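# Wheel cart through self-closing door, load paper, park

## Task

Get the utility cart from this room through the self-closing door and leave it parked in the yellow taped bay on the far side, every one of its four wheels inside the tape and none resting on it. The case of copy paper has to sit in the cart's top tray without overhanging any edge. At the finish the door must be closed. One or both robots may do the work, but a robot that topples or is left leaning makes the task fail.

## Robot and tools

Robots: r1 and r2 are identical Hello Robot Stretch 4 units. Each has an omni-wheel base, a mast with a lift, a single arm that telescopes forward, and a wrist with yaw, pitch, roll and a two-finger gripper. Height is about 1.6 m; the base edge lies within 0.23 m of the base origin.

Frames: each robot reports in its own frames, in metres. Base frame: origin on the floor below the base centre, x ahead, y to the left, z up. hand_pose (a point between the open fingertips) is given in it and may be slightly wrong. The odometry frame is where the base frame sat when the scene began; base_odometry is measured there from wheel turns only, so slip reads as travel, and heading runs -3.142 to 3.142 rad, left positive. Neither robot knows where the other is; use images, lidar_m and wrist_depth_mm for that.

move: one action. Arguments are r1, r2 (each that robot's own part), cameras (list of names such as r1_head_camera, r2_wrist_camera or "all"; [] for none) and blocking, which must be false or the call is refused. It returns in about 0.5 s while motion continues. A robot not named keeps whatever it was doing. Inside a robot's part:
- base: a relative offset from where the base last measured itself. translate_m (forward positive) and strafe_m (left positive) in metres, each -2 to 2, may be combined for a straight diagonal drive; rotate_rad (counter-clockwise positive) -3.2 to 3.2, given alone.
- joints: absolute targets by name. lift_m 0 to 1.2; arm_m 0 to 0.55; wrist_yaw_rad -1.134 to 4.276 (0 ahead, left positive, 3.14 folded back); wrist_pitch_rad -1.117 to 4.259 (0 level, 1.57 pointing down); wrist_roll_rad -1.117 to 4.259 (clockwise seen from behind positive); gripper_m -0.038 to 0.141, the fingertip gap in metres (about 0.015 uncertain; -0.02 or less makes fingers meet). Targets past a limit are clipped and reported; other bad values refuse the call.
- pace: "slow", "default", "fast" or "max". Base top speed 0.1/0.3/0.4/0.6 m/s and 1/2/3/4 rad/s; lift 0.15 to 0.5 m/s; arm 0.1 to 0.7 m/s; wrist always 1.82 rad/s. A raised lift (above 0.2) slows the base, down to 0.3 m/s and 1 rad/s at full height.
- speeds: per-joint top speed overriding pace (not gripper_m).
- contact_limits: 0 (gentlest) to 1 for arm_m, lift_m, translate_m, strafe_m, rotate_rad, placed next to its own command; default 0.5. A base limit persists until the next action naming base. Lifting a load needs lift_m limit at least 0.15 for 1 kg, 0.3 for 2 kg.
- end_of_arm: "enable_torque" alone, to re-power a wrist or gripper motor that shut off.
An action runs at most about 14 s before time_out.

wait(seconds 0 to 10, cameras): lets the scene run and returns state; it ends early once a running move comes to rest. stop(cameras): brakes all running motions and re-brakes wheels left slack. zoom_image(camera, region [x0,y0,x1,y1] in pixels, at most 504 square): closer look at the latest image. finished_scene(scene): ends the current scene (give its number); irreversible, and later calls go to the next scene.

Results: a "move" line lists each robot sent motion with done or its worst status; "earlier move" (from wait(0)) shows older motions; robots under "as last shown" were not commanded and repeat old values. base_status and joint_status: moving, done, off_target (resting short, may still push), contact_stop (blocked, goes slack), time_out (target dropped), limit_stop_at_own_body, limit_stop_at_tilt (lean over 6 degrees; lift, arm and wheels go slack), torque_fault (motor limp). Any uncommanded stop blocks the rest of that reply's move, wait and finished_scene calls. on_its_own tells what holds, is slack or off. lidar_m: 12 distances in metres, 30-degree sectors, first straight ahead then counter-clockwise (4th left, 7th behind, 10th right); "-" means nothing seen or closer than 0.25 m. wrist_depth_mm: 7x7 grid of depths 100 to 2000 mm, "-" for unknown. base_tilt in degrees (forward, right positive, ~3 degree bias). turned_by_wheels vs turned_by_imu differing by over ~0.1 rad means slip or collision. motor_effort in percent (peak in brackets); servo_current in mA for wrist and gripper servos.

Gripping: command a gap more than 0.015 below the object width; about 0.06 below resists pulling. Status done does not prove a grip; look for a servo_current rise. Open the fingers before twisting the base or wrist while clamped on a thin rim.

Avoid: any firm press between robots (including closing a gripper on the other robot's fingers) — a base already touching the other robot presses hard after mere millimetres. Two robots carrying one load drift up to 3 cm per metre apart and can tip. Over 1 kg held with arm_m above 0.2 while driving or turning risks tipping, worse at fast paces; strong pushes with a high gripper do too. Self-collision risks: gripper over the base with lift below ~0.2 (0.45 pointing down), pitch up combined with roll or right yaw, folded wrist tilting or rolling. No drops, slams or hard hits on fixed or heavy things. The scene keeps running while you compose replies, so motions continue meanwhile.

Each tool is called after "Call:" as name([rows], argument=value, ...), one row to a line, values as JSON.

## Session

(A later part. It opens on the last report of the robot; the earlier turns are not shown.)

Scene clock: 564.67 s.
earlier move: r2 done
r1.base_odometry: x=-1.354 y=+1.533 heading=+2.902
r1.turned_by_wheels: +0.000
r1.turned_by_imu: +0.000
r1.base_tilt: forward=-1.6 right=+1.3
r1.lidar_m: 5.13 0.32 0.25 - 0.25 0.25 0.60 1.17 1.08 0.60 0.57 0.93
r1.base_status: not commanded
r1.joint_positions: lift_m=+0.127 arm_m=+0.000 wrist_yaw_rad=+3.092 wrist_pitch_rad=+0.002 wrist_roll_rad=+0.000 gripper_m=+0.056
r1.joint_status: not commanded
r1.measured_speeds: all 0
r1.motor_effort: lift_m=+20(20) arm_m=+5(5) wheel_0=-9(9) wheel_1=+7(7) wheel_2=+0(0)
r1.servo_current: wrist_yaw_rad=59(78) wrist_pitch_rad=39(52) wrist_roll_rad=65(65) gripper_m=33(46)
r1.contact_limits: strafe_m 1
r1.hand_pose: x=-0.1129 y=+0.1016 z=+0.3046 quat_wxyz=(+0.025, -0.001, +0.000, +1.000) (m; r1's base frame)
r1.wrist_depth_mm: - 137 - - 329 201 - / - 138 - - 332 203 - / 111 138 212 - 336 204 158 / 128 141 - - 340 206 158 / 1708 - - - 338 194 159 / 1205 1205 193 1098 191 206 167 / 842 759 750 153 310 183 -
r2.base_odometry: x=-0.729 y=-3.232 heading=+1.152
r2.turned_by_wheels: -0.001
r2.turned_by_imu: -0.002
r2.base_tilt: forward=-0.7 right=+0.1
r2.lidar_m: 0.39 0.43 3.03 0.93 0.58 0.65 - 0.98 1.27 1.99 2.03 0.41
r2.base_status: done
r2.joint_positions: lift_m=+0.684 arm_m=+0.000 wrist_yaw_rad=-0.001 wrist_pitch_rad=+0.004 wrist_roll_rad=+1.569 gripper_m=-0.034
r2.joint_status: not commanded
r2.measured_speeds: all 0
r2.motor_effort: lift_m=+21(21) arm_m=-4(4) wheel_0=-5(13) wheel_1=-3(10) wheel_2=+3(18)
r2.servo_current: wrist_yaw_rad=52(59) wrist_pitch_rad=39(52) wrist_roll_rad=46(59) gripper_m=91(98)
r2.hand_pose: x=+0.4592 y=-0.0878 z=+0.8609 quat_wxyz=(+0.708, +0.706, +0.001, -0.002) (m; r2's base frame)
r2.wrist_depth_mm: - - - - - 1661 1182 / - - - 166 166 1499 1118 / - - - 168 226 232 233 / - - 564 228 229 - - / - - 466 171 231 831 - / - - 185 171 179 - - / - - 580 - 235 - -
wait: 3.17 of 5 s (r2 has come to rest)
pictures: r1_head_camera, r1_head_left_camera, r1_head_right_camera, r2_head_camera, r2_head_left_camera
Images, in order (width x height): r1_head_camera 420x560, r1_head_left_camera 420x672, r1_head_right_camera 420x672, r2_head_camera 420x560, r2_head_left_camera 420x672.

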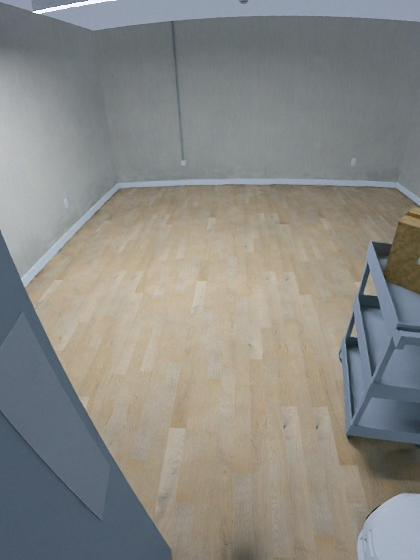

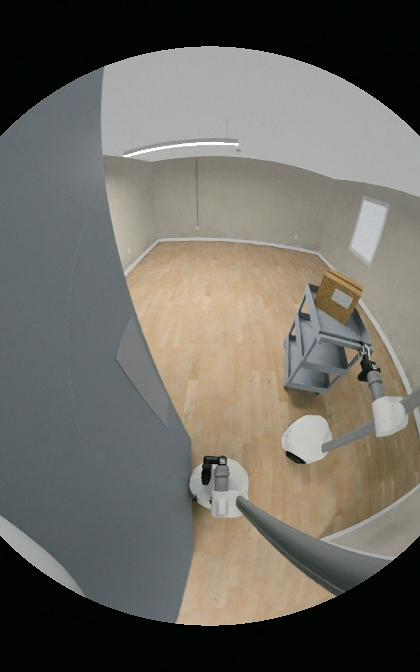

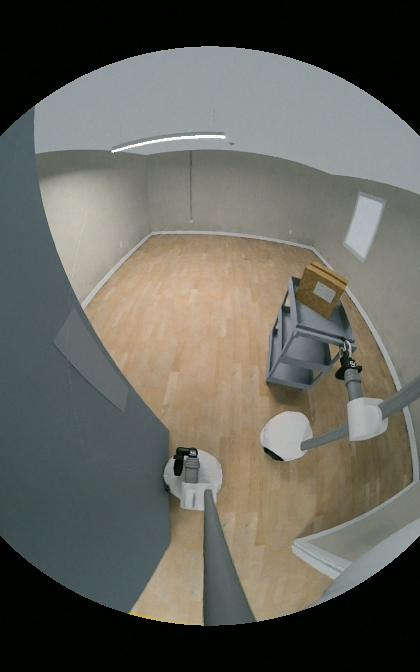

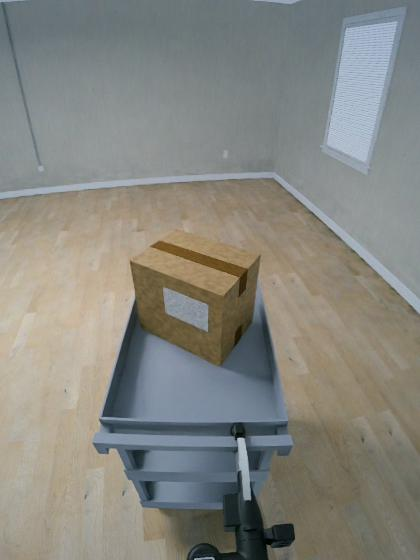

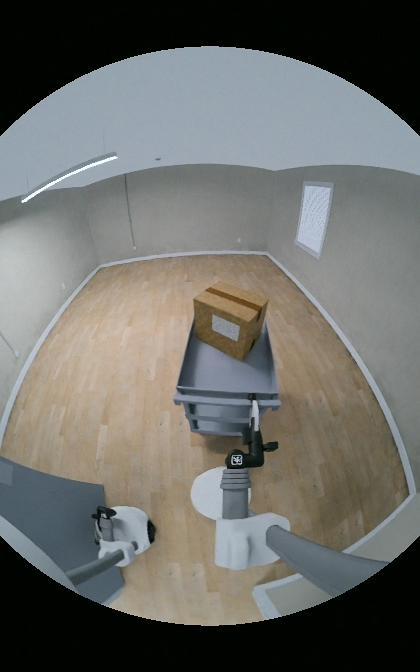

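Call:
move(blocking=false, r2={"base":{"translate_m":-0.45,"strafe_m":0.0},"pace":"slow"})

Call:
wait(seconds=6, cameras=["r1_head_left_camera","r2_head_left_camera","r1_head_right_camera","r2_head_right_camera"])

Scene clock: 574.10 s.
move: r2 moving
r1: as last shown
r1.lidar_m: 5.13 0.29 0.25 - 0.25 0.26 0.63 1.17 1.06 0.59 0.56 0.93
r1.motor_effort: lift_m=+20(20) arm_m=+5(5) wheel_0=-8(9) wheel_1=+7(7) wheel_2=+0(0)
r1.servo_current: wrist_yaw_rad=52(65) wrist_pitch_rad=39(46) wrist_roll_rad=46(65) gripper_m=39(46)
r1.contact_limits: strafe_m 1
r1.wrist_depth_mm: - 137 - - 330 202 - / - 138 - - 332 202 - / 111 138 211 - 334 204 158 / 128 141 - - 340 206 158 / 1708 - - - 340 195 159 / 1182 1205 195 1098 191 206 167 / 854 750 750 153 310 183 -
r2.base_odometry: x=-0.734 y=-3.244 heading=+1.151
r2.turned_by_wheels: +0.000
r2.turned_by_imu: +0.000
r2.base_tilt: forward=-0.7 right=+0.0
r2.lidar_m: 0.40 0.44 3.04 0.95 0.58 0.70 - 0.97 1.26 2.00 2.05 0.42
r2.base_status: translate_m moving; strafe_m moving
r2.joint_positions: lift_m=+0.684 arm_m=+0.000 wrist_yaw_rad=-0.001 wrist_pitch_rad=+0.004 wrist_roll_rad=+1.569 gripper_m=-0.034
r2.joint_status: not commanded
r2.measured_speeds: translate_m=-0.048 strafe_m=+0.000 rotate_rad=+0.001 lift_m=+0.000 arm_m=+0.000 wrist_yaw_rad=+0.000 wrist_pitch_rad=+0.000 wrist_roll_rad=+0.000
r2.motor_effort: lift_m=+21(21) arm_m=-4(4) wheel_0=-6(9) wheel_1=-8(8) wheel_2=+10(11)
r2.servo_current: wrist_yaw_rad=46(65) wrist_pitch_rad=39(46) wrist_roll_rad=46(52) gripper_m=91(98)
r2.hand_pose: x=+0.4592 y=-0.0878 z=+0.8609 quat_wxyz=(+0.708, +0.706, +0.001, -0.002) (m; r2's base frame)
r2.wrist_depth_mm: - - - - - 1708 1205 / - - - 165 166 1464 1118 / - - - 167 227 231 - / - - 554 227 229 - - / - - 469 171 230 842 - / - - 184 172 177 - - / - - 574 - 236 - -
pictures: none

Scene clock: 579.37 s.
earlier move: r2 done
r1.base_odometry: x=-1.354 y=+1.533 heading=+2.902
r1.turned_by_wheels: +0.000
r1.turned_by_imu: +0.000
r1.base_tilt: forward=-1.6 right=+1.3
r1.lidar_m: 5.11 0.30 0.25 - 0.25 0.26 0.60 1.19 0.45 0.44 0.61 0.78
r1.base_status: not commanded
r1.joint_positions: lift_m=+0.127 arm_m=+0.000 wrist_yaw_rad=+3.092 wrist_pitch_rad=+0.002 wrist_roll_rad=+0.000 gripper_m=+0.056
r1.joint_status: not commanded
r1.measured_speeds: all 0
r1.motor_effort: lift_m=+20(20) arm_m=+5(5) wheel_0=-8(9) wheel_1=+7(7) wheel_2=+0(0)
r1.servo_current: wrist_yaw_rad=59(72) wrist_pitch_rad=33(52) wrist_roll_rad=39(65) gripper_m=39(52)
r1.contact_limits: strafe_m 1
r1.hand_pose: x=-0.1129 y=+0.1016 z=+0.3046 quat_wxyz=(+0.025, -0.001, +0.000, +1.000) (m; r1's base frame)
r1.wrist_depth_mm: - 137 - - 329 201 - / - 137 - - 332 202 - / 111 138 211 - 332 204 158 / 128 142 - - 338 205 158 / 1708 - - - 340 195 159 / 1182 1182 194 1098 191 206 166 / 854 759 759 153 314 183 -
r2.base_odometry: x=-0.912 y=-3.643 heading=+1.152
r2.turned_by_wheels: +0.000
r2.turned_by_imu: +0.002
r2.base_tilt: forward=-0.7 right=+0.1
r2.lidar_m: 0.41 0.47 0.49 0.45 0.53 1.00 3.50 0.57 0.68 1.45 2.11 0.40
r2.base_status: done
r2.joint_positions: lift_m=+0.684 arm_m=+0.000 wrist_yaw_rad=+0.002 wrist_pitch_rad=+0.004 wrist_roll_rad=+1.569 gripper_m=-0.034
r2.joint_status: not commanded
r2.measured_speeds: all 0
r2.motor_effort: lift_m=+21(21) arm_m=-4(4) wheel_0=-1(9) wheel_1=-5(8) wheel_2=+6(13)
r2.servo_current: wrist_yaw_rad=46(65) wrist_pitch_rad=39(52) wrist_roll_rad=46(65) gripper_m=85(98)
r2.hand_pose: x=+0.4595 y=-0.0869 z=+0.8609 quat_wxyz=(+0.708, +0.706, +0.002, -0.001) (m; r2's base frame)
r2.wrist_depth_mm: - - - - - 1618 1182 / - - - 143 145 209 1098 / - - 554 148 208 213 - / - - 473 155 217 - - / - - 504 165 228 - - / - - 184 169 176 - - / - - - - - 1618 -
wait: 5.27 of 6 s (r2 has come to rest)
pictures: r1_head_left_camera, r1_head_right_camera, r2_head_left_camera, r2_head_right_camera
Images, in order (width x height): r1_head_left_camera 420x672, r1_head_right_camera 420x672, r2_head_left_camera 420x672, r2_head_right_camera 420x672.

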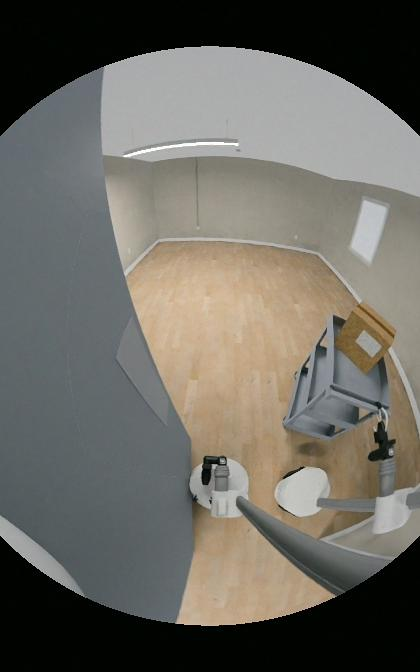

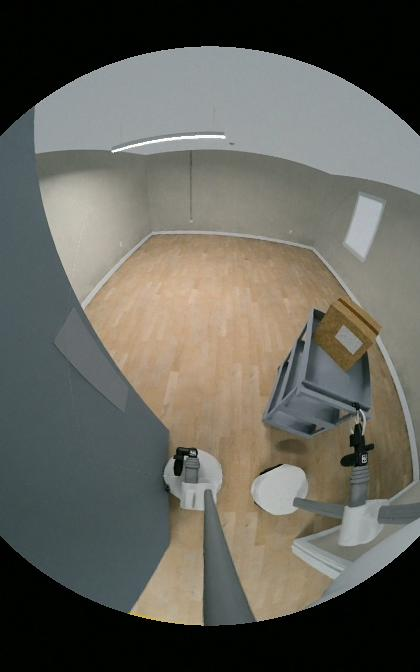

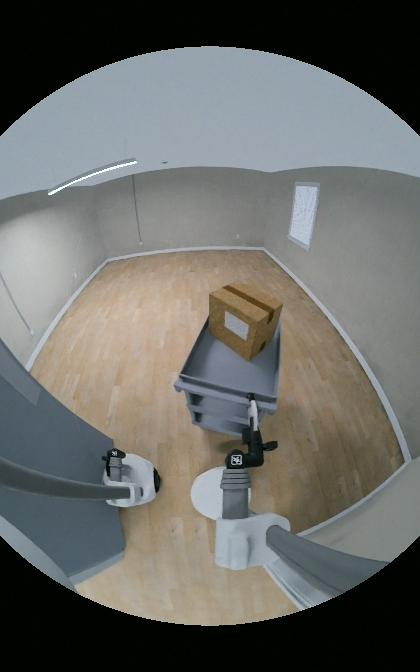

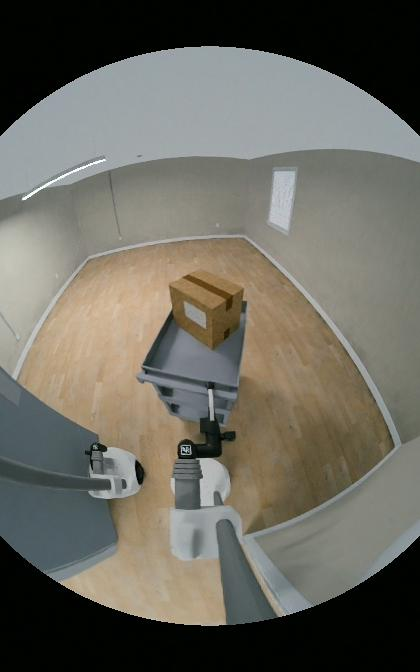

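Call:
move(blocking=false, r2={"base":{"translate_m":-0.45,"strafe_m":0.03},"pace":"slow","contact_limits":{"translate_m":0.3}})

Call:
wait(seconds=6, cameras=["r2_head_left_camera","r1_head_right_camera","r2_head_right_camera"])

Scene clock: 587.63 s.
move: r2 moving
r1: as last shown
r1.lidar_m: 5.13 0.27 0.25 - 0.25 0.25 0.61 1.16 0.42 0.44 0.60 0.81
r1.servo_current: wrist_yaw_rad=46(65) wrist_pitch_rad=39(46) wrist_roll_rad=52(59) gripper_m=46(46)
r1.contact_limits: strafe_m 1
r1.wrist_depth_mm: - 137 - - 329 202 - / - 137 - - 330 203 - / 111 138 211 - 336 204 158 / 128 141 - - 338 205 159 / 1708 - - - 338 195 159 / 1205 1205 193 1078 190 206 167 / 854 759 750 153 312 183 -
r2.base_odometry: x=-0.918 y=-3.654 heading=+1.152
r2.turned_by_wheels: +0.000
r2.turned_by_imu: +0.000
r2.base_tilt: forward=-0.7 right=+0.1
r2.lidar_m: 0.40 0.43 0.50 0.42 0.83 1.03 3.50 0.57 0.69 1.38 2.09 0.41
r2.base_status: translate_m moving; strafe_m moving
r2.joint_positions: lift_m=+0.684 arm_m=+0.000 wrist_yaw_rad=+0.002 wrist_pitch_rad=+0.004 wrist_roll_rad=+1.569 gripper_m=-0.034
r2.joint_status: not commanded
r2.measured_speeds: translate_m=-0.049 strafe_m=+0.003 rotate_rad=-0.001 lift_m=+0.000 arm_m=+0.000 wrist_yaw_rad=+0.000 wrist_pitch_rad=+0.000 wrist_roll_rad=+0.000
r2.motor_effort: lift_m=+21(21) arm_m=-3(4) wheel_0=-6(8) wheel_1=-6(8) wheel_2=+12(13)
r2.servo_current: wrist_yaw_rad=39(52) wrist_pitch_rad=46(46) wrist_roll_rad=46(52) gripper_m=85(98)
r2.contact_limits: translate_m 0.3
r2.hand_pose: x=+0.4595 y=-0.0869 z=+0.8609 quat_wxyz=(+0.708, +0.706, +0.002, -0.001) (m; r2's base frame)
r2.wrist_depth_mm: - - - - - 1661 1138 / - - - 143 144 208 1118 / - - 549 148 208 213 - / - - 477 156 217 - - / - - 500 165 228 - - / - - 184 169 176 - - / - - - - - 1618 -
pictures: none

Scene clock: 592.93 s.
earlier move: r2 done
r1.base_odometry: x=-1.354 y=+1.533 heading=+2.902
r1.turned_by_wheels: +0.000
r1.turned_by_imu: +0.000
r1.base_tilt: forward=-1.6 right=+1.2
r1.lidar_m: 5.13 0.30 0.25 - 0.25 0.25 0.61 0.54 0.58 0.41 0.51 4.06
r1.base_status: not commanded
r1.joint_positions: lift_m=+0.127 arm_m=+0.000 wrist_yaw_rad=+3.092 wrist_pitch_rad=+0.002 wrist_roll_rad=+0.000 gripper_m=+0.056
r1.joint_status: not commanded
r1.measured_speeds: all 0
r1.motor_effort: lift_m=+20(20) arm_m=+5(5) wheel_0=-8(9) wheel_1=+7(7) wheel_2=+0(0)
r1.servo_current: wrist_yaw_rad=59(78) wrist_pitch_rad=39(52) wrist_roll_rad=52(72) gripper_m=39(52)
r1.contact_limits: strafe_m 1
r1.hand_pose: x=-0.1129 y=+0.1016 z=+0.3046 quat_wxyz=(+0.025, -0.001, +0.000, +1.000) (m; r1's base frame)
r1.wrist_depth_mm: - 137 - - 329 201 - / - 137 - - 332 202 - / 111 138 212 - 334 204 158 / 128 141 - - 336 206 158 / 1661 - - - 338 194 159 / 668 1182 194 1098 191 205 167 / 683 741 759 153 312 183 -
r2.base_odometry: x=-1.123 y=-4.042 heading=+1.151
r2.turned_by_wheels: -0.001
r2.turned_by_imu: -0.001
r2.base_tilt: forward=-0.6 right=+0.1
r2.lidar_m: 0.42 0.54 0.54 0.66 0.67 3.26 3.05 3.09 0.32 0.32 2.20 0.39
r2.base_status: done
r2.joint_positions: lift_m=+0.684 arm_m=+0.000 wrist_yaw_rad=-0.001 wrist_pitch_rad=+0.004 wrist_roll_rad=+1.569 gripper_m=-0.034
r2.joint_status: not commanded
r2.measured_speeds: all 0
r2.motor_effort: lift_m=+21(21) arm_m=-3(4) wheel_0=-6(11) wheel_1=-7(9) wheel_2=+4(13)
r2.servo_current: wrist_yaw_rad=52(65) wrist_pitch_rad=33(52) wrist_roll_rad=46(59) gripper_m=91(98)
r2.contact_limits: translate_m 0.3
r2.hand_pose: x=+0.4592 y=-0.0877 z=+0.8609 quat_wxyz=(+0.708, +0.706, +0.001, -0.002) (m; r2's base frame)
r2.wrist_depth_mm: - - - - - 1464 - / - - 525 124 124 189 186 / - - 469 129 130 - - / - - 473 139 208 - - / - - 621 151 225 - - / - - 185 166 177 - - / - - - - 266 1537 -
wait: 5.30 of 6 s (r2 has come to rest)
pictures: r1_head_right_camera, r2_head_left_camera, r2_head_right_camera
Images, in order (width x height): r1_head_right_camera 420x672, r2_head_left_camera 420x672, r2_head_right_camera 420x672.

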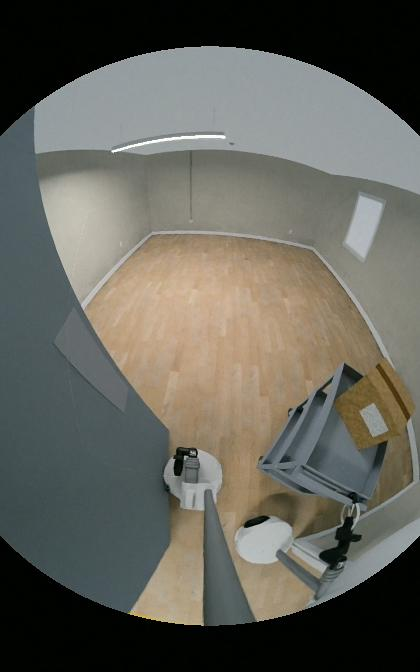

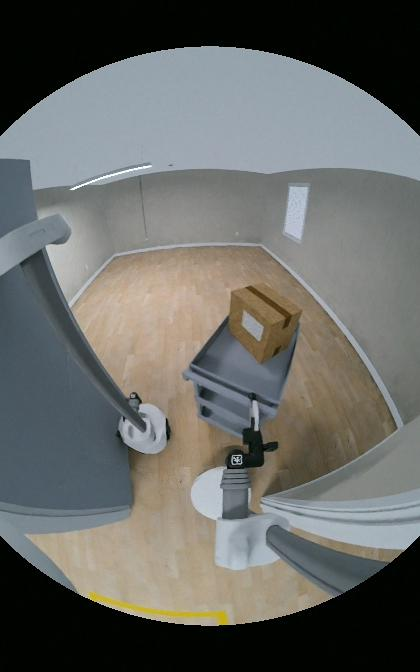

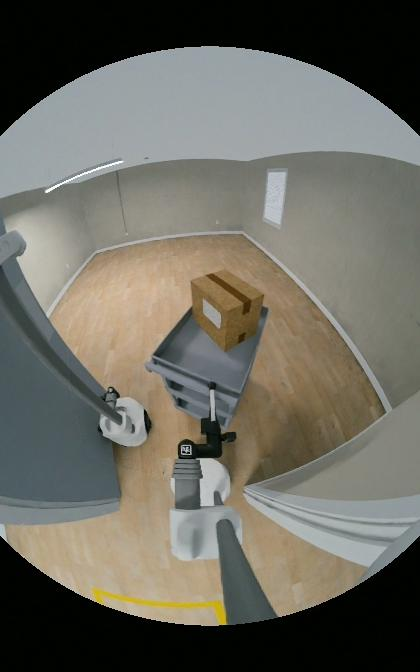

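Call:
move(blocking=false, r2={"base":{"translate_m":-0.4},"pace":"slow","contact_limits":{"translate_m":0.3}})

Call:
wait(seconds=6, cameras=["r2_head_left_camera","r1_head_right_camera","r2_head_right_camera","r2_head_camera"])

Scene clock: 601.07 s.
move: r2 moving
r1: as last shown
r1.base_tilt: forward=-1.6 right=+1.3
r1.lidar_m: 5.11 0.30 0.25 - 0.25 0.25 0.61 0.55 0.60 0.40 0.52 4.04
r1.servo_current: wrist_yaw_rad=59(59) wrist_pitch_rad=46(46) wrist_roll_rad=46(59) gripper_m=39(46)
r1.contact_limits: strafe_m 1
r1.wrist_depth_mm: - 137 - - 327 201 - / - 137 - - 330 203 - / 111 138 212 - 334 204 158 / 128 141 - - 340 205 159 / 798 - - - 338 195 159 / 676 1205 193 1118 190 206 167 / 676 750 750 153 310 184 -
r2.base_odometry: x=-1.128 y=-4.053 heading=+1.151
r2.turned_by_wheels: -0.001
r2.turned_by_imu: +0.000
r2.base_tilt: forward=-0.7 right=+0.0
r2.lidar_m: 0.42 0.55 0.57 0.66 0.69 3.26 3.04 3.07 0.31 0.30 2.19 0.39
r2.base_status: translate_m moving
r2.joint_positions: lift_m=+0.684 arm_m=+0.000 wrist_yaw_rad=-0.001 wrist_pitch_rad=+0.004 wrist_roll_rad=+1.569 gripper_m=-0.034
r2.joint_status: not commanded
r2.measured_speeds: translate_m=-0.049 strafe_m=+0.000 rotate_rad=+0.001 lift_m=+0.000 arm_m=+0.000 wrist_yaw_rad=+0.000 wrist_pitch_rad=+0.000 wrist_roll_rad=+0.000
r2.motor_effort: lift_m=+21(21) arm_m=-4(4) wheel_0=-6(11) wheel_1=-8(9) wheel_2=+9(10)
r2.servo_current: wrist_yaw_rad=46(52) wrist_pitch_rad=39(46) wrist_roll_rad=52(52) gripper_m=91(91)
r2.contact_limits: translate_m 0.3
r2.hand_pose: x=+0.4592 y=-0.0877 z=+0.8609 quat_wxyz=(+0.708, +0.706, +0.001, -0.002) (m; r2's base frame)
r2.wrist_depth_mm: - - - - - 1499 - / - - 517 123 123 188 185 / - - 466 129 129 - - / - - 477 139 207 - - / - - 627 151 226 - - / - - 184 165 178 - - / - - - - 267 1499 -
pictures: none

Scene clock: 605.83 s.
earlier move: r2 done
r1.base_odometry: x=-1.354 y=+1.533 heading=+2.902
r1.turned_by_wheels: +0.000
r1.turned_by_imu: +0.000
r1.base_tilt: forward=-1.6 right=+1.3
r1.lidar_m: 5.11 0.29 0.25 - 0.25 0.28 0.62 0.86 0.47 0.54 2.87 4.04
r1.base_status: not commanded
r1.joint_positions: lift_m=+0.127 arm_m=+0.000 wrist_yaw_rad=+3.092 wrist_pitch_rad=+0.002 wrist_roll_rad=+0.000 gripper_m=+0.056
r1.joint_status: not commanded
r1.measured_speeds: all 0
r1.motor_effort: lift_m=+20(20) arm_m=+5(5) wheel_0=-8(9) wheel_1=+7(7) wheel_2=+0(0)
r1.servo_current: wrist_yaw_rad=59(78) wrist_pitch_rad=46(52) wrist_roll_rad=39(72) gripper_m=46(46)
r1.contact_limits: strafe_m 1
r1.hand_pose: x=-0.1129 y=+0.1016 z=+0.3046 quat_wxyz=(+0.025, -0.001, +0.000, +1.000) (m; r1's base frame)
r1.wrist_depth_mm: - 137 - - 330 202 - / - 137 - - 332 203 - / 111 137 212 - 336 204 158 / 128 141 - - 336 205 159 / 854 976 - - 338 194 159 / 842 960 193 1098 190 206 166 / 798 759 759 153 312 183 -
r2.base_odometry: x=-1.286 y=-4.407 heading=+1.151
r2.turned_by_wheels: +0.000
r2.turned_by_imu: +0.000
r2.base_tilt: forward=-0.7 right=+0.1
r2.lidar_m: 0.46 0.59 0.66 0.67 2.58 2.95 2.65 2.68 2.41 1.38 0.37 0.40
r2.base_status: done
r2.joint_positions: lift_m=+0.684 arm_m=+0.000 wrist_yaw_rad=-0.001 wrist_pitch_rad=+0.004 wrist_roll_rad=+1.569 gripper_m=-0.034
r2.joint_status: not commanded
r2.measured_speeds: all 0
r2.motor_effort: lift_m=+21(21) arm_m=-4(4) wheel_0=-4(11) wheel_1=-5(9) wheel_2=+5(11)
r2.servo_current: wrist_yaw_rad=59(65) wrist_pitch_rad=46(52) wrist_roll_rad=39(65) gripper_m=91(98)
r2.contact_limits: translate_m 0.3
r2.hand_pose: x=+0.4592 y=-0.0877 z=+0.8609 quat_wxyz=(+0.708, +0.706, +0.001, -0.002) (m; r2's base frame)
r2.wrist_depth_mm: - - 492 217 215 707 - / - 469 455 156 142 170 171 / - 436 436 113 112 - - / - - 564 121 121 - - / - - - 136 222 - - / - - 185 158 176 1863 - / - - - - - 1499 508
wait: 4.77 of 6 s (r2 has come to rest)
pictures: r1_head_right_camera, r2_head_camera, r2_head_left_camera, r2_head_right_camera
Images, in order (width x height): r1_head_right_camera 420x672, r2_head_camera 420x560, r2_head_left_camera 420x672, r2_head_right_camera 420x672.

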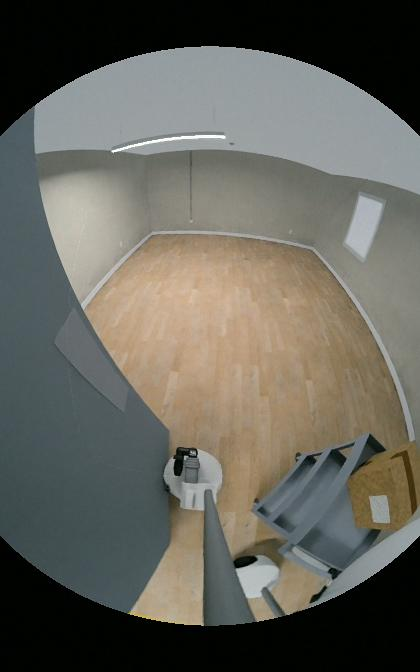

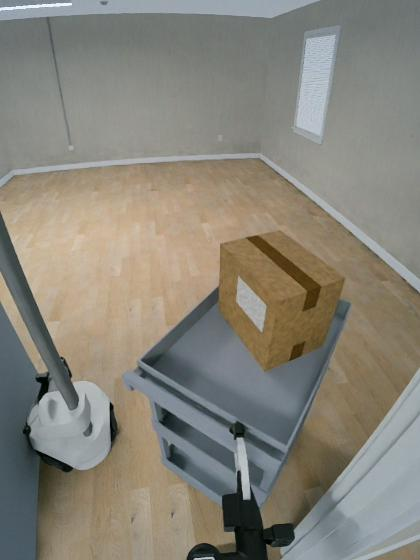

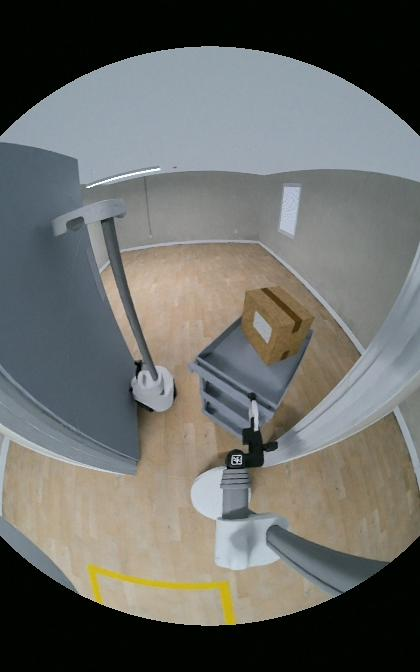

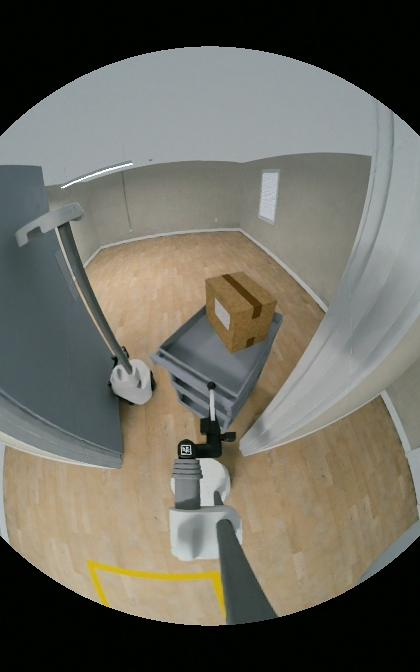

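Call:
move(blocking=false, r2={"base":{"translate_m":-0.5,"strafe_m":0.17},"pace":"slow","contact_limits":{"translate_m":0.3}})

Call:
wait(seconds=7, cameras=["r2_head_left_camera","r1_head_right_camera","r2_head_right_camera","r2_head_camera"])

Scene clock: 616.93 s.
move: r2 moving
r1: as last shown
r1.lidar_m: 5.12 0.33 0.25 - 0.25 0.26 0.64 0.87 0.48 0.57 2.87 4.03
r1.servo_current: wrist_yaw_rad=33(65) wrist_pitch_rad=46(46) wrist_roll_rad=33(52) gripper_m=46(46)
r1.contact_limits: strafe_m 1
r1.wrist_depth_mm: - 137 - - 329 201 - / - 137 - - 330 202 - / 111 138 213 - 336 205 158 / 128 141 - - 338 205 159 / 866 960 - - 338 195 159 / 854 976 194 1098 190 206 166 / 809 750 750 153 314 184 -
r2.base_odometry: x=-1.295 y=-4.416 heading=+1.150
r2.turned_by_wheels: +0.000
r2.turned_by_imu: +0.000
r2.base_tilt: forward=-0.7 right=+0.1
r2.lidar_m: 0.45 0.58 0.66 0.66 2.56 2.91 2.63 2.67 2.43 1.45 0.38 0.38
r2.base_status: translate_m moving; strafe_m moving
r2.joint_positions: lift_m=+0.684 arm_m=+0.000 wrist_yaw_rad=-0.001 wrist_pitch_rad=+0.004 wrist_roll_rad=+1.569 gripper_m=-0.034
r2.joint_status: not commanded
r2.measured_speeds: translate_m=-0.048 strafe_m=+0.016 rotate_rad=-0.002 lift_m=+0.000 arm_m=+0.000 wrist_yaw_rad=+0.000 wrist_pitch_rad=+0.000 wrist_roll_rad=+0.000
r2.motor_effort: lift_m=+21(21) arm_m=-4(4) wheel_0=-9(10) wheel_1=-6(6) wheel_2=+10(11)
r2.servo_current: wrist_yaw_rad=39(52) wrist_pitch_rad=39(46) wrist_roll_rad=65(65) gripper_m=91(98)
r2.contact_limits: translate_m 0.3
r2.hand_pose: x=+0.4592 y=-0.0877 z=+0.8609 quat_wxyz=(+0.708, +0.706, +0.001, -0.002) (m; r2's base frame)
r2.wrist_depth_mm: - - 488 237 213 715 - / - 469 452 156 140 169 170 / - 436 436 112 113 - - / - - 564 121 121 - - / - - - 137 223 - - / - - 185 161 178 1808 - / - - - - - 1499 508
pictures: none

Scene clock: 622.93 s.
earlier move: r2 done
r1.base_odometry: x=-1.354 y=+1.533 heading=+2.902
r1.turned_by_wheels: +0.000
r1.turned_by_imu: +0.000
r1.base_tilt: forward=-1.6 right=+1.3
r1.lidar_m: 5.12 0.31 0.25 - 0.25 0.26 0.63 0.57 0.58 2.71 2.88 4.04
r1.base_status: not commanded
r1.joint_positions: lift_m=+0.127 arm_m=+0.000 wrist_yaw_rad=+3.092 wrist_pitch_rad=+0.002 wrist_roll_rad=+0.000 gripper_m=+0.056
r1.joint_status: not commanded
r1.measured_speeds: all 0
r1.motor_effort: lift_m=+20(20) arm_m=+5(5) wheel_0=-8(9) wheel_1=+7(7) wheel_2=+0(0)
r1.servo_current: wrist_yaw_rad=46(72) wrist_pitch_rad=46(52) wrist_roll_rad=33(72) gripper_m=39(52)
r1.contact_limits: strafe_m 1
r1.hand_pose: x=-0.1129 y=+0.1016 z=+0.3046 quat_wxyz=(+0.025, -0.001, +0.000, +1.000) (m; r1's base frame)
r1.wrist_depth_mm: - 137 - - 329 202 - / - 137 - - 330 203 - / 111 138 211 - 336 204 158 / 128 141 842 - 338 206 158 / - - 1308 1708 338 195 159 / - 991 190 1098 191 205 167 / 842 750 759 154 309 183 -
r2.base_odometry: x=-1.645 y=-4.793 heading=+1.151
r2.turned_by_wheels: +0.000
r2.turned_by_imu: -0.001
r2.base_tilt: forward=-0.7 right=+0.1
r2.lidar_m: 0.45 0.56 0.76 1.59 2.32 2.42 2.19 2.20 2.70 2.44 1.05 0.39
r2.base_status: done
r2.joint_positions: lift_m=+0.684 arm_m=+0.000 wrist_yaw_rad=+0.000 wrist_pitch_rad=+0.004 wrist_roll_rad=+1.569 gripper_m=-0.034
r2.joint_status: not commanded
r2.measured_speeds: all 0
r2.motor_effort: lift_m=+21(21) arm_m=-4(4) wheel_0=-2(17) wheel_1=-5(9) wheel_2=+5(13)
r2.servo_current: wrist_yaw_rad=46(59) wrist_pitch_rad=46(52) wrist_roll_rad=52(65) gripper_m=91(104)
r2.contact_limits: translate_m 0.3
r2.hand_pose: x=+0.4593 y=-0.0874 z=+0.8609 quat_wxyz=(+0.708, +0.706, +0.001, -0.001) (m; r2's base frame)
r2.wrist_depth_mm: - - - 340 274 707 - / - - 484 165 142 181 181 / - 462 445 117 117 - - / - - 504 130 201 - - / - - - 143 222 - - / - - 185 163 178 - - / - 1025 1008 - - 122 517
wait: 6.00 of 7 s (r2 has come to rest)
pictures: r1_head_right_camera, r2_head_camera, r2_head_left_camera, r2_head_right_camera
Images, in order (width x height): r1_head_right_camera 420x672, r2_head_camera 420x560, r2_head_left_camera 420x672, r2_head_right_camera 420x672.

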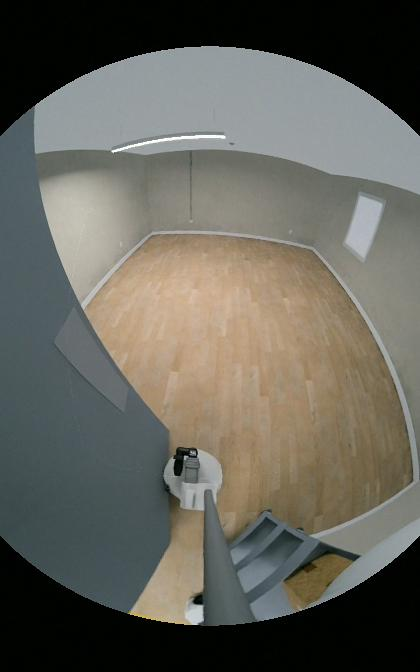

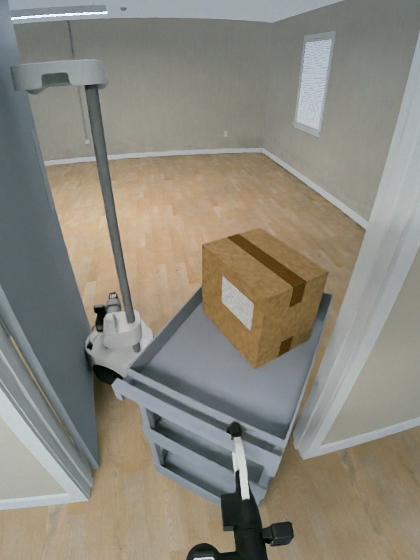

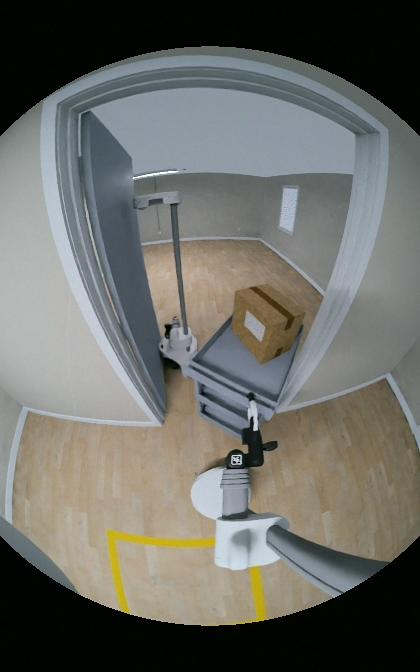

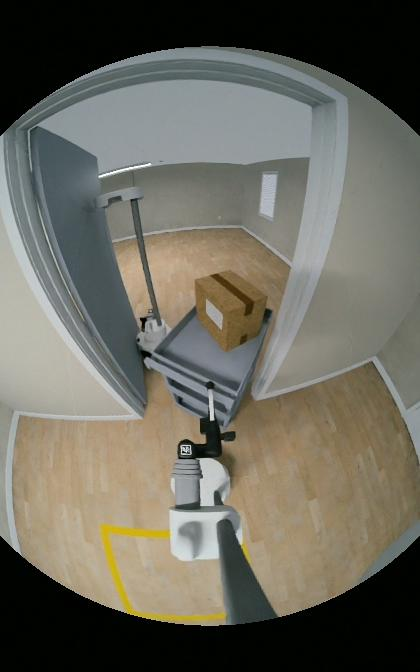

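Call:
move(blocking=false, r2={"base":{"translate_m":-0.5,"strafe_m":0.2},"pace":"slow","contact_limits":{"translate_m":0.3}})

Call:
wait(seconds=7, cameras=["r2_head_left_camera","r2_head_camera","r1_head_right_camera"])

Scene clock: 632.93 s.
move: r2 moving
r1: as last shown
r1.lidar_m: 5.13 0.29 0.25 - 0.25 0.26 0.62 0.57 0.57 2.73 2.85 4.07
r1.servo_current: wrist_yaw_rad=52(72) wrist_pitch_rad=39(46) wrist_roll_rad=52(59) gripper_m=39(46)
r1.contact_limits: strafe_m 1
r1.wrist_depth_mm: - 137 - - 327 202 - / - 137 - - 332 202 - / 111 138 212 - 336 204 158 / 128 141 1537 - 338 205 158 / - 1366 1336 1708 338 195 159 / - 1008 191 1098 191 205 167 / 842 750 750 153 314 183 -
r2.base_odometry: x=-1.655 y=-4.803 heading=+1.150
r2.turned_by_wheels: +0.000
r2.turned_by_imu: +0.000
r2.base_tilt: forward=-0.7 right=+0.0
r2.lidar_m: 0.44 0.55 0.79 1.59 2.30 2.41 2.17 2.20 2.69 2.44 1.04 0.40
r2.base_status: translate_m moving; strafe_m moving
r2.joint_positions: lift_m=+0.684 arm_m=+0.000 wrist_yaw_rad=+0.001 wrist_pitch_rad=+0.004 wrist_roll_rad=+1.569 gripper_m=-0.034
r2.joint_status: not commanded
r2.measured_speeds: translate_m=-0.049 strafe_m=+0.019 rotate_rad=-0.003 lift_m=+0.000 arm_m=+0.000 wrist_yaw_rad=+0.000 wrist_pitch_rad=+0.000 wrist_roll_rad=+0.000
r2.motor_effort: lift_m=+21(21) arm_m=-4(4) wheel_0=-9(9) wheel_1=-6(6) wheel_2=+11(12)
r2.servo_current: wrist_yaw_rad=46(59) wrist_pitch_rad=39(46) wrist_roll_rad=52(59) gripper_m=98(98)
r2.contact_limits: translate_m 0.3
r2.hand_pose: x=+0.4593 y=-0.0873 z=+0.8609 quat_wxyz=(+0.708, +0.706, +0.001, -0.001) (m; r2's base frame)
r2.wrist_depth_mm: - - - 364 287 715 - / - - 496 167 142 182 183 / - 462 449 118 119 - - / - - 500 131 202 - - / - - 699 144 224 - - / - - 185 164 178 - - / - - - - - 544 525
pictures: none

Scene clock: 639.03 s.
earlier move: r2 done
r1.base_odometry: x=-1.354 y=+1.533 heading=+2.902
r1.turned_by_wheels: +0.000
r1.turned_by_imu: +0.000
r1.base_tilt: forward=-1.6 right=+1.3
r1.lidar_m: 5.13 0.29 0.25 - 0.25 0.27 0.62 0.83 1.07 2.74 2.85 4.07
r1.base_status: not commanded
r1.joint_positions: lift_m=+0.127 arm_m=+0.000 wrist_yaw_rad=+3.092 wrist_pitch_rad=+0.002 wrist_roll_rad=+0.000 gripper_m=+0.056
r1.joint_status: not commanded
r1.measured_speeds: all 0
r1.motor_effort: lift_m=+20(20) arm_m=+5(5) wheel_0=-8(9) wheel_1=+7(7) wheel_2=+0(0)
r1.servo_current: wrist_yaw_rad=46(72) wrist_pitch_rad=39(52) wrist_roll_rad=46(72) gripper_m=46(52)
r1.contact_limits: strafe_m 1
r1.hand_pose: x=-0.1129 y=+0.1016 z=+0.3046 quat_wxyz=(+0.025, -0.001, +0.000, +1.000) (m; r1's base frame)
r1.wrist_depth_mm: - 137 - 707 330 201 - / - 137 220 878 332 202 - / 111 137 211 723 336 204 159 / 128 141 1537 - 340 205 159 / 1708 - 1499 750 338 195 159 / 1182 1098 193 891 191 205 167 / 842 759 759 153 314 183 -
r2.base_odometry: x=-2.032 y=-5.168 heading=+1.150
r2.turned_by_wheels: +0.000
r2.turned_by_imu: +0.001
r2.base_tilt: forward=-0.7 right=+0.0
r2.lidar_m: 0.41 0.42 1.35 2.01 2.05 1.91 1.72 1.77 2.14 2.71 1.87 0.42
r2.base_status: done
r2.joint_positions: lift_m=+0.684 arm_m=+0.000 wrist_yaw_rad=+0.001 wrist_pitch_rad=+0.004 wrist_roll_rad=+1.569 gripper_m=-0.034
r2.joint_status: not commanded
r2.measured_speeds: all 0
r2.motor_effort: lift_m=+21(21) arm_m=-4(4) wheel_0=-2(10) wheel_1=-6(8) wheel_2=+6(13)
r2.servo_current: wrist_yaw_rad=46(65) wrist_pitch_rad=33(52) wrist_roll_rad=52(65) gripper_m=91(98)
r2.contact_limits: translate_m 0.3
r2.hand_pose: x=+0.4593 y=-0.0873 z=+0.8609 quat_wxyz=(+0.708, +0.706, +0.001, -0.001) (m; r2's base frame)
r2.wrist_depth_mm: - - - - - 1661 1160 / - - - 166 167 1661 1205 / - - - 167 227 233 233 / - - 574 228 229 - - / - - 469 170 232 842 - / - - 185 171 178 - - / - - 569 - 236 - -
wait: 6.10 of 7 s (r2 has come to rest)
pictures: r1_head_right_camera, r2_head_camera, r2_head_left_camera
Images, in order (width x height): r1_head_right_camera 420x672, r2_head_camera 420x560, r2_head_left_camera 420x672.

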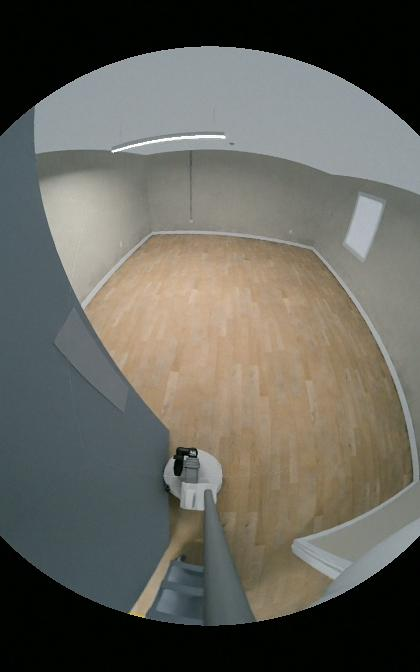

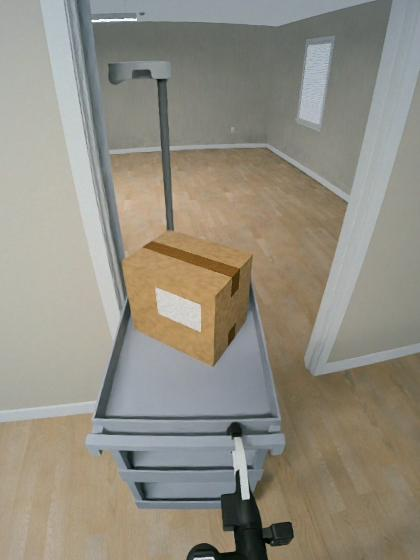

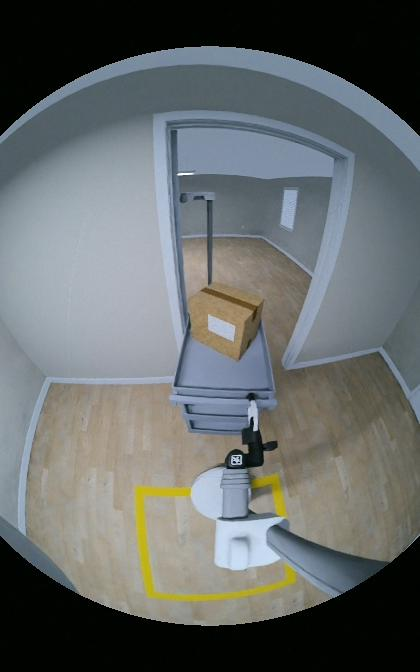

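Call:
move(blocking=false, r2={"base":{"translate_m":-0.8,"strafe_m":-0.05},"pace":"default","contact_limits":{"translate_m":0.3}})

Call:
wait(seconds=6, cameras=["r2_head_left_camera","r2_head_camera","r2_head_right_camera"])

Scene clock: 657.30 s.
move: r2 moving
r1: as last shown
r1.base_tilt: forward=-1.6 right=+1.2
r1.lidar_m: 5.11 0.31 0.25 - 0.25 0.26 0.63 0.88 1.09 2.71 2.87 4.04
r1.motor_effort: lift_m=+20(20) arm_m=+5(5) wheel_0=-9(9) wheel_1=+7(7) wheel_2=+0(0)
r1.servo_current: wrist_yaw_rad=52(65) wrist_pitch_rad=46(46) wrist_roll_rad=52(59) gripper_m=39(46)
r1.contact_limits: strafe_m 1
r1.wrist_depth_mm: - 137 - 707 330 202 - / - 137 220 904 334 203 - / 111 137 211 723 336 204 159 / 128 141 - - 338 205 158 / 1708 1983 1537 759 342 195 159 / 1205 1098 192 866 191 205 167 / 854 750 759 153 312 183 -
r2.base_odometry: x=-2.043 y=-5.197 heading=+1.151
r2.turned_by_wheels: +0.001
r2.turned_by_imu: +0.002
r2.base_tilt: forward=-0.6 right=+0.1
r2.lidar_m: 0.39 0.42 1.36 2.00 2.05 1.91 1.67 1.71 2.15 2.72 1.90 0.43
r2.base_status: translate_m moving; strafe_m moving
r2.joint_positions: lift_m=+0.684 arm_m=+0.000 wrist_yaw_rad=+0.008 wrist_pitch_rad=+0.004 wrist_roll_rad=+1.569 gripper_m=-0.034
r2.joint_status: not commanded
r2.measured_speeds: translate_m=-0.122 strafe_m=-0.007 rotate_rad=+0.001 lift_m=+0.000 arm_m=+0.000 wrist_yaw_rad=+0.018 wrist_pitch_rad=+0.000 wrist_roll_rad=+0.000
r2.motor_effort: lift_m=+21(21) arm_m=-4(4) wheel_0=-1(7) wheel_1=-10(10) wheel_2=+18(19)
r2.servo_current: wrist_yaw_rad=52(65) wrist_pitch_rad=39(46) wrist_roll_rad=39(52) gripper_m=91(98)
r2.contact_limits: translate_m 0.3
r2.hand_pose: x=+0.4600 y=-0.0852 z=+0.8609 quat_wxyz=(+0.708, +0.706, +0.004, +0.001) (m; r2's base frame)
r2.wrist_depth_mm: - - - - - 1708 1160 / - - - 163 - 1661 1160 / - - - 165 224 229 230 / - - 559 168 228 - - / - - 466 170 230 831 - / - 525 186 172 178 - - / - - 580 - - - -
pictures: none

Scene clock: 660.97 s.
earlier move: r2 done
r1.base_odometry: x=-1.354 y=+1.533 heading=+2.902
r1.turned_by_wheels: +0.000
r1.turned_by_imu: +0.000
r1.base_tilt: forward=-1.6 right=+1.3
r1.lidar_m: 5.14 0.30 0.25 - 0.25 0.26 0.64 1.17 1.05 2.71 2.89 4.05
r1.base_status: not commanded
r1.joint_positions: lift_m=+0.127 arm_m=+0.000 wrist_yaw_rad=+3.092 wrist_pitch_rad=+0.002 wrist_roll_rad=+0.000 gripper_m=+0.056
r1.joint_status: not commanded
r1.measured_speeds: all 0
r1.motor_effort: lift_m=+20(20) arm_m=+5(5) wheel_0=-9(9) wheel_1=+7(7) wheel_2=+0(0)
r1.servo_current: wrist_yaw_rad=59(65) wrist_pitch_rad=46(52) wrist_roll_rad=65(72) gripper_m=33(46)
r1.contact_limits: strafe_m 1
r1.hand_pose: x=-0.1129 y=+0.1016 z=+0.3046 quat_wxyz=(+0.025, -0.001, +0.000, +1.000) (m; r1's base frame)
r1.wrist_depth_mm: - 137 - - 329 202 - / - 138 - - 330 202 - / 111 138 212 - 338 204 158 / 128 141 - - 336 204 159 / 1708 - - 1708 340 194 159 / 1205 1229 194 1078 190 206 167 / 842 759 768 153 312 183 -
r2.base_odometry: x=-2.312 y=-5.919 heading=+1.150
r2.turned_by_wheels: -0.001
r2.turned_by_imu: +0.002
r2.base_tilt: forward=-0.7 right=+0.1
r2.lidar_m: 0.27 0.25 2.12 1.95 1.60 1.06 0.93 0.94 1.18 2.38 2.79 0.45
r2.base_status: done
r2.joint_positions: lift_m=+0.684 arm_m=+0.000 wrist_yaw_rad=+0.006 wrist_pitch_rad=+0.004 wrist_roll_rad=+1.569 gripper_m=-0.034
r2.joint_status: not commanded
r2.measured_speeds: all 0
r2.motor_effort: lift_m=+21(21) arm_m=-4(4) wheel_0=-1(7) wheel_1=-3(10) wheel_2=+2(20)
r2.servo_current: wrist_yaw_rad=39(72) wrist_pitch_rad=39(52) wrist_roll_rad=46(59) gripper_m=91(98)
r2.contact_limits: translate_m 0.3
r2.hand_pose: x=+0.4598 y=-0.0857 z=+0.8609 quat_wxyz=(+0.708, +0.706, +0.003, +0.001) (m; r2's base frame)
r2.wrist_depth_mm: - - - - - 1576 1182 / 1708 - - - - 1661 1182 / 1756 - - 231 - 1708 1205 / 1708 - - 211 274 287 287 / 1618 - - 190 248 1756 1205 / 1618 - 183 165 177 1499 - / - - 496 - 211 - -
wait: 3.67 of 6 s (r2 has come to rest)
pictures: r2_head_camera, r2_head_left_camera, r2_head_right_camera
Images, in order (width x height): r2_head_camera 420x560, r2_head_left_camera 420x672, r2_head_right_camera 420x672.

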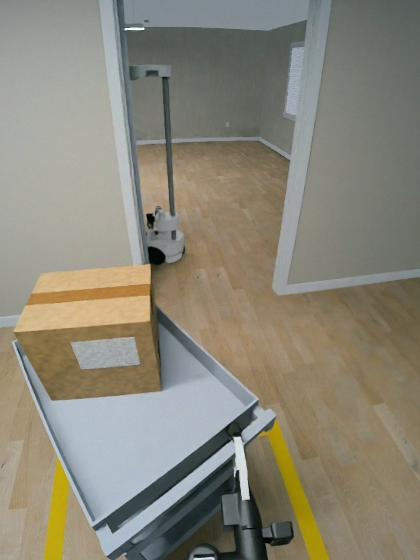

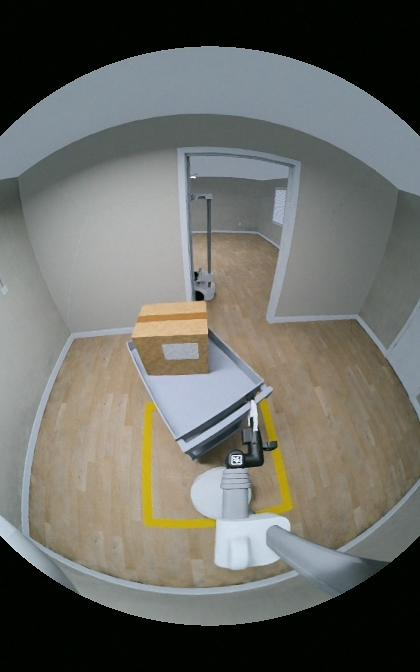

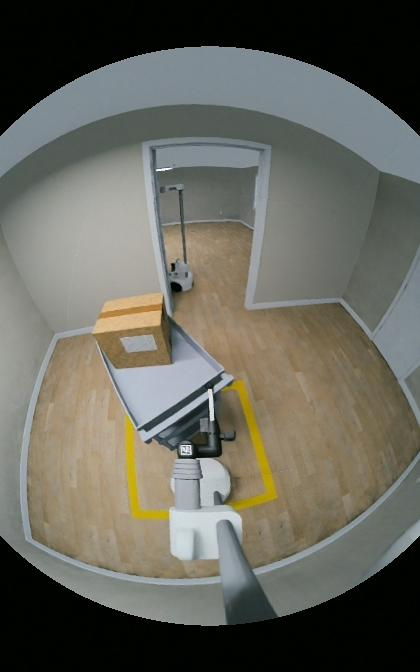

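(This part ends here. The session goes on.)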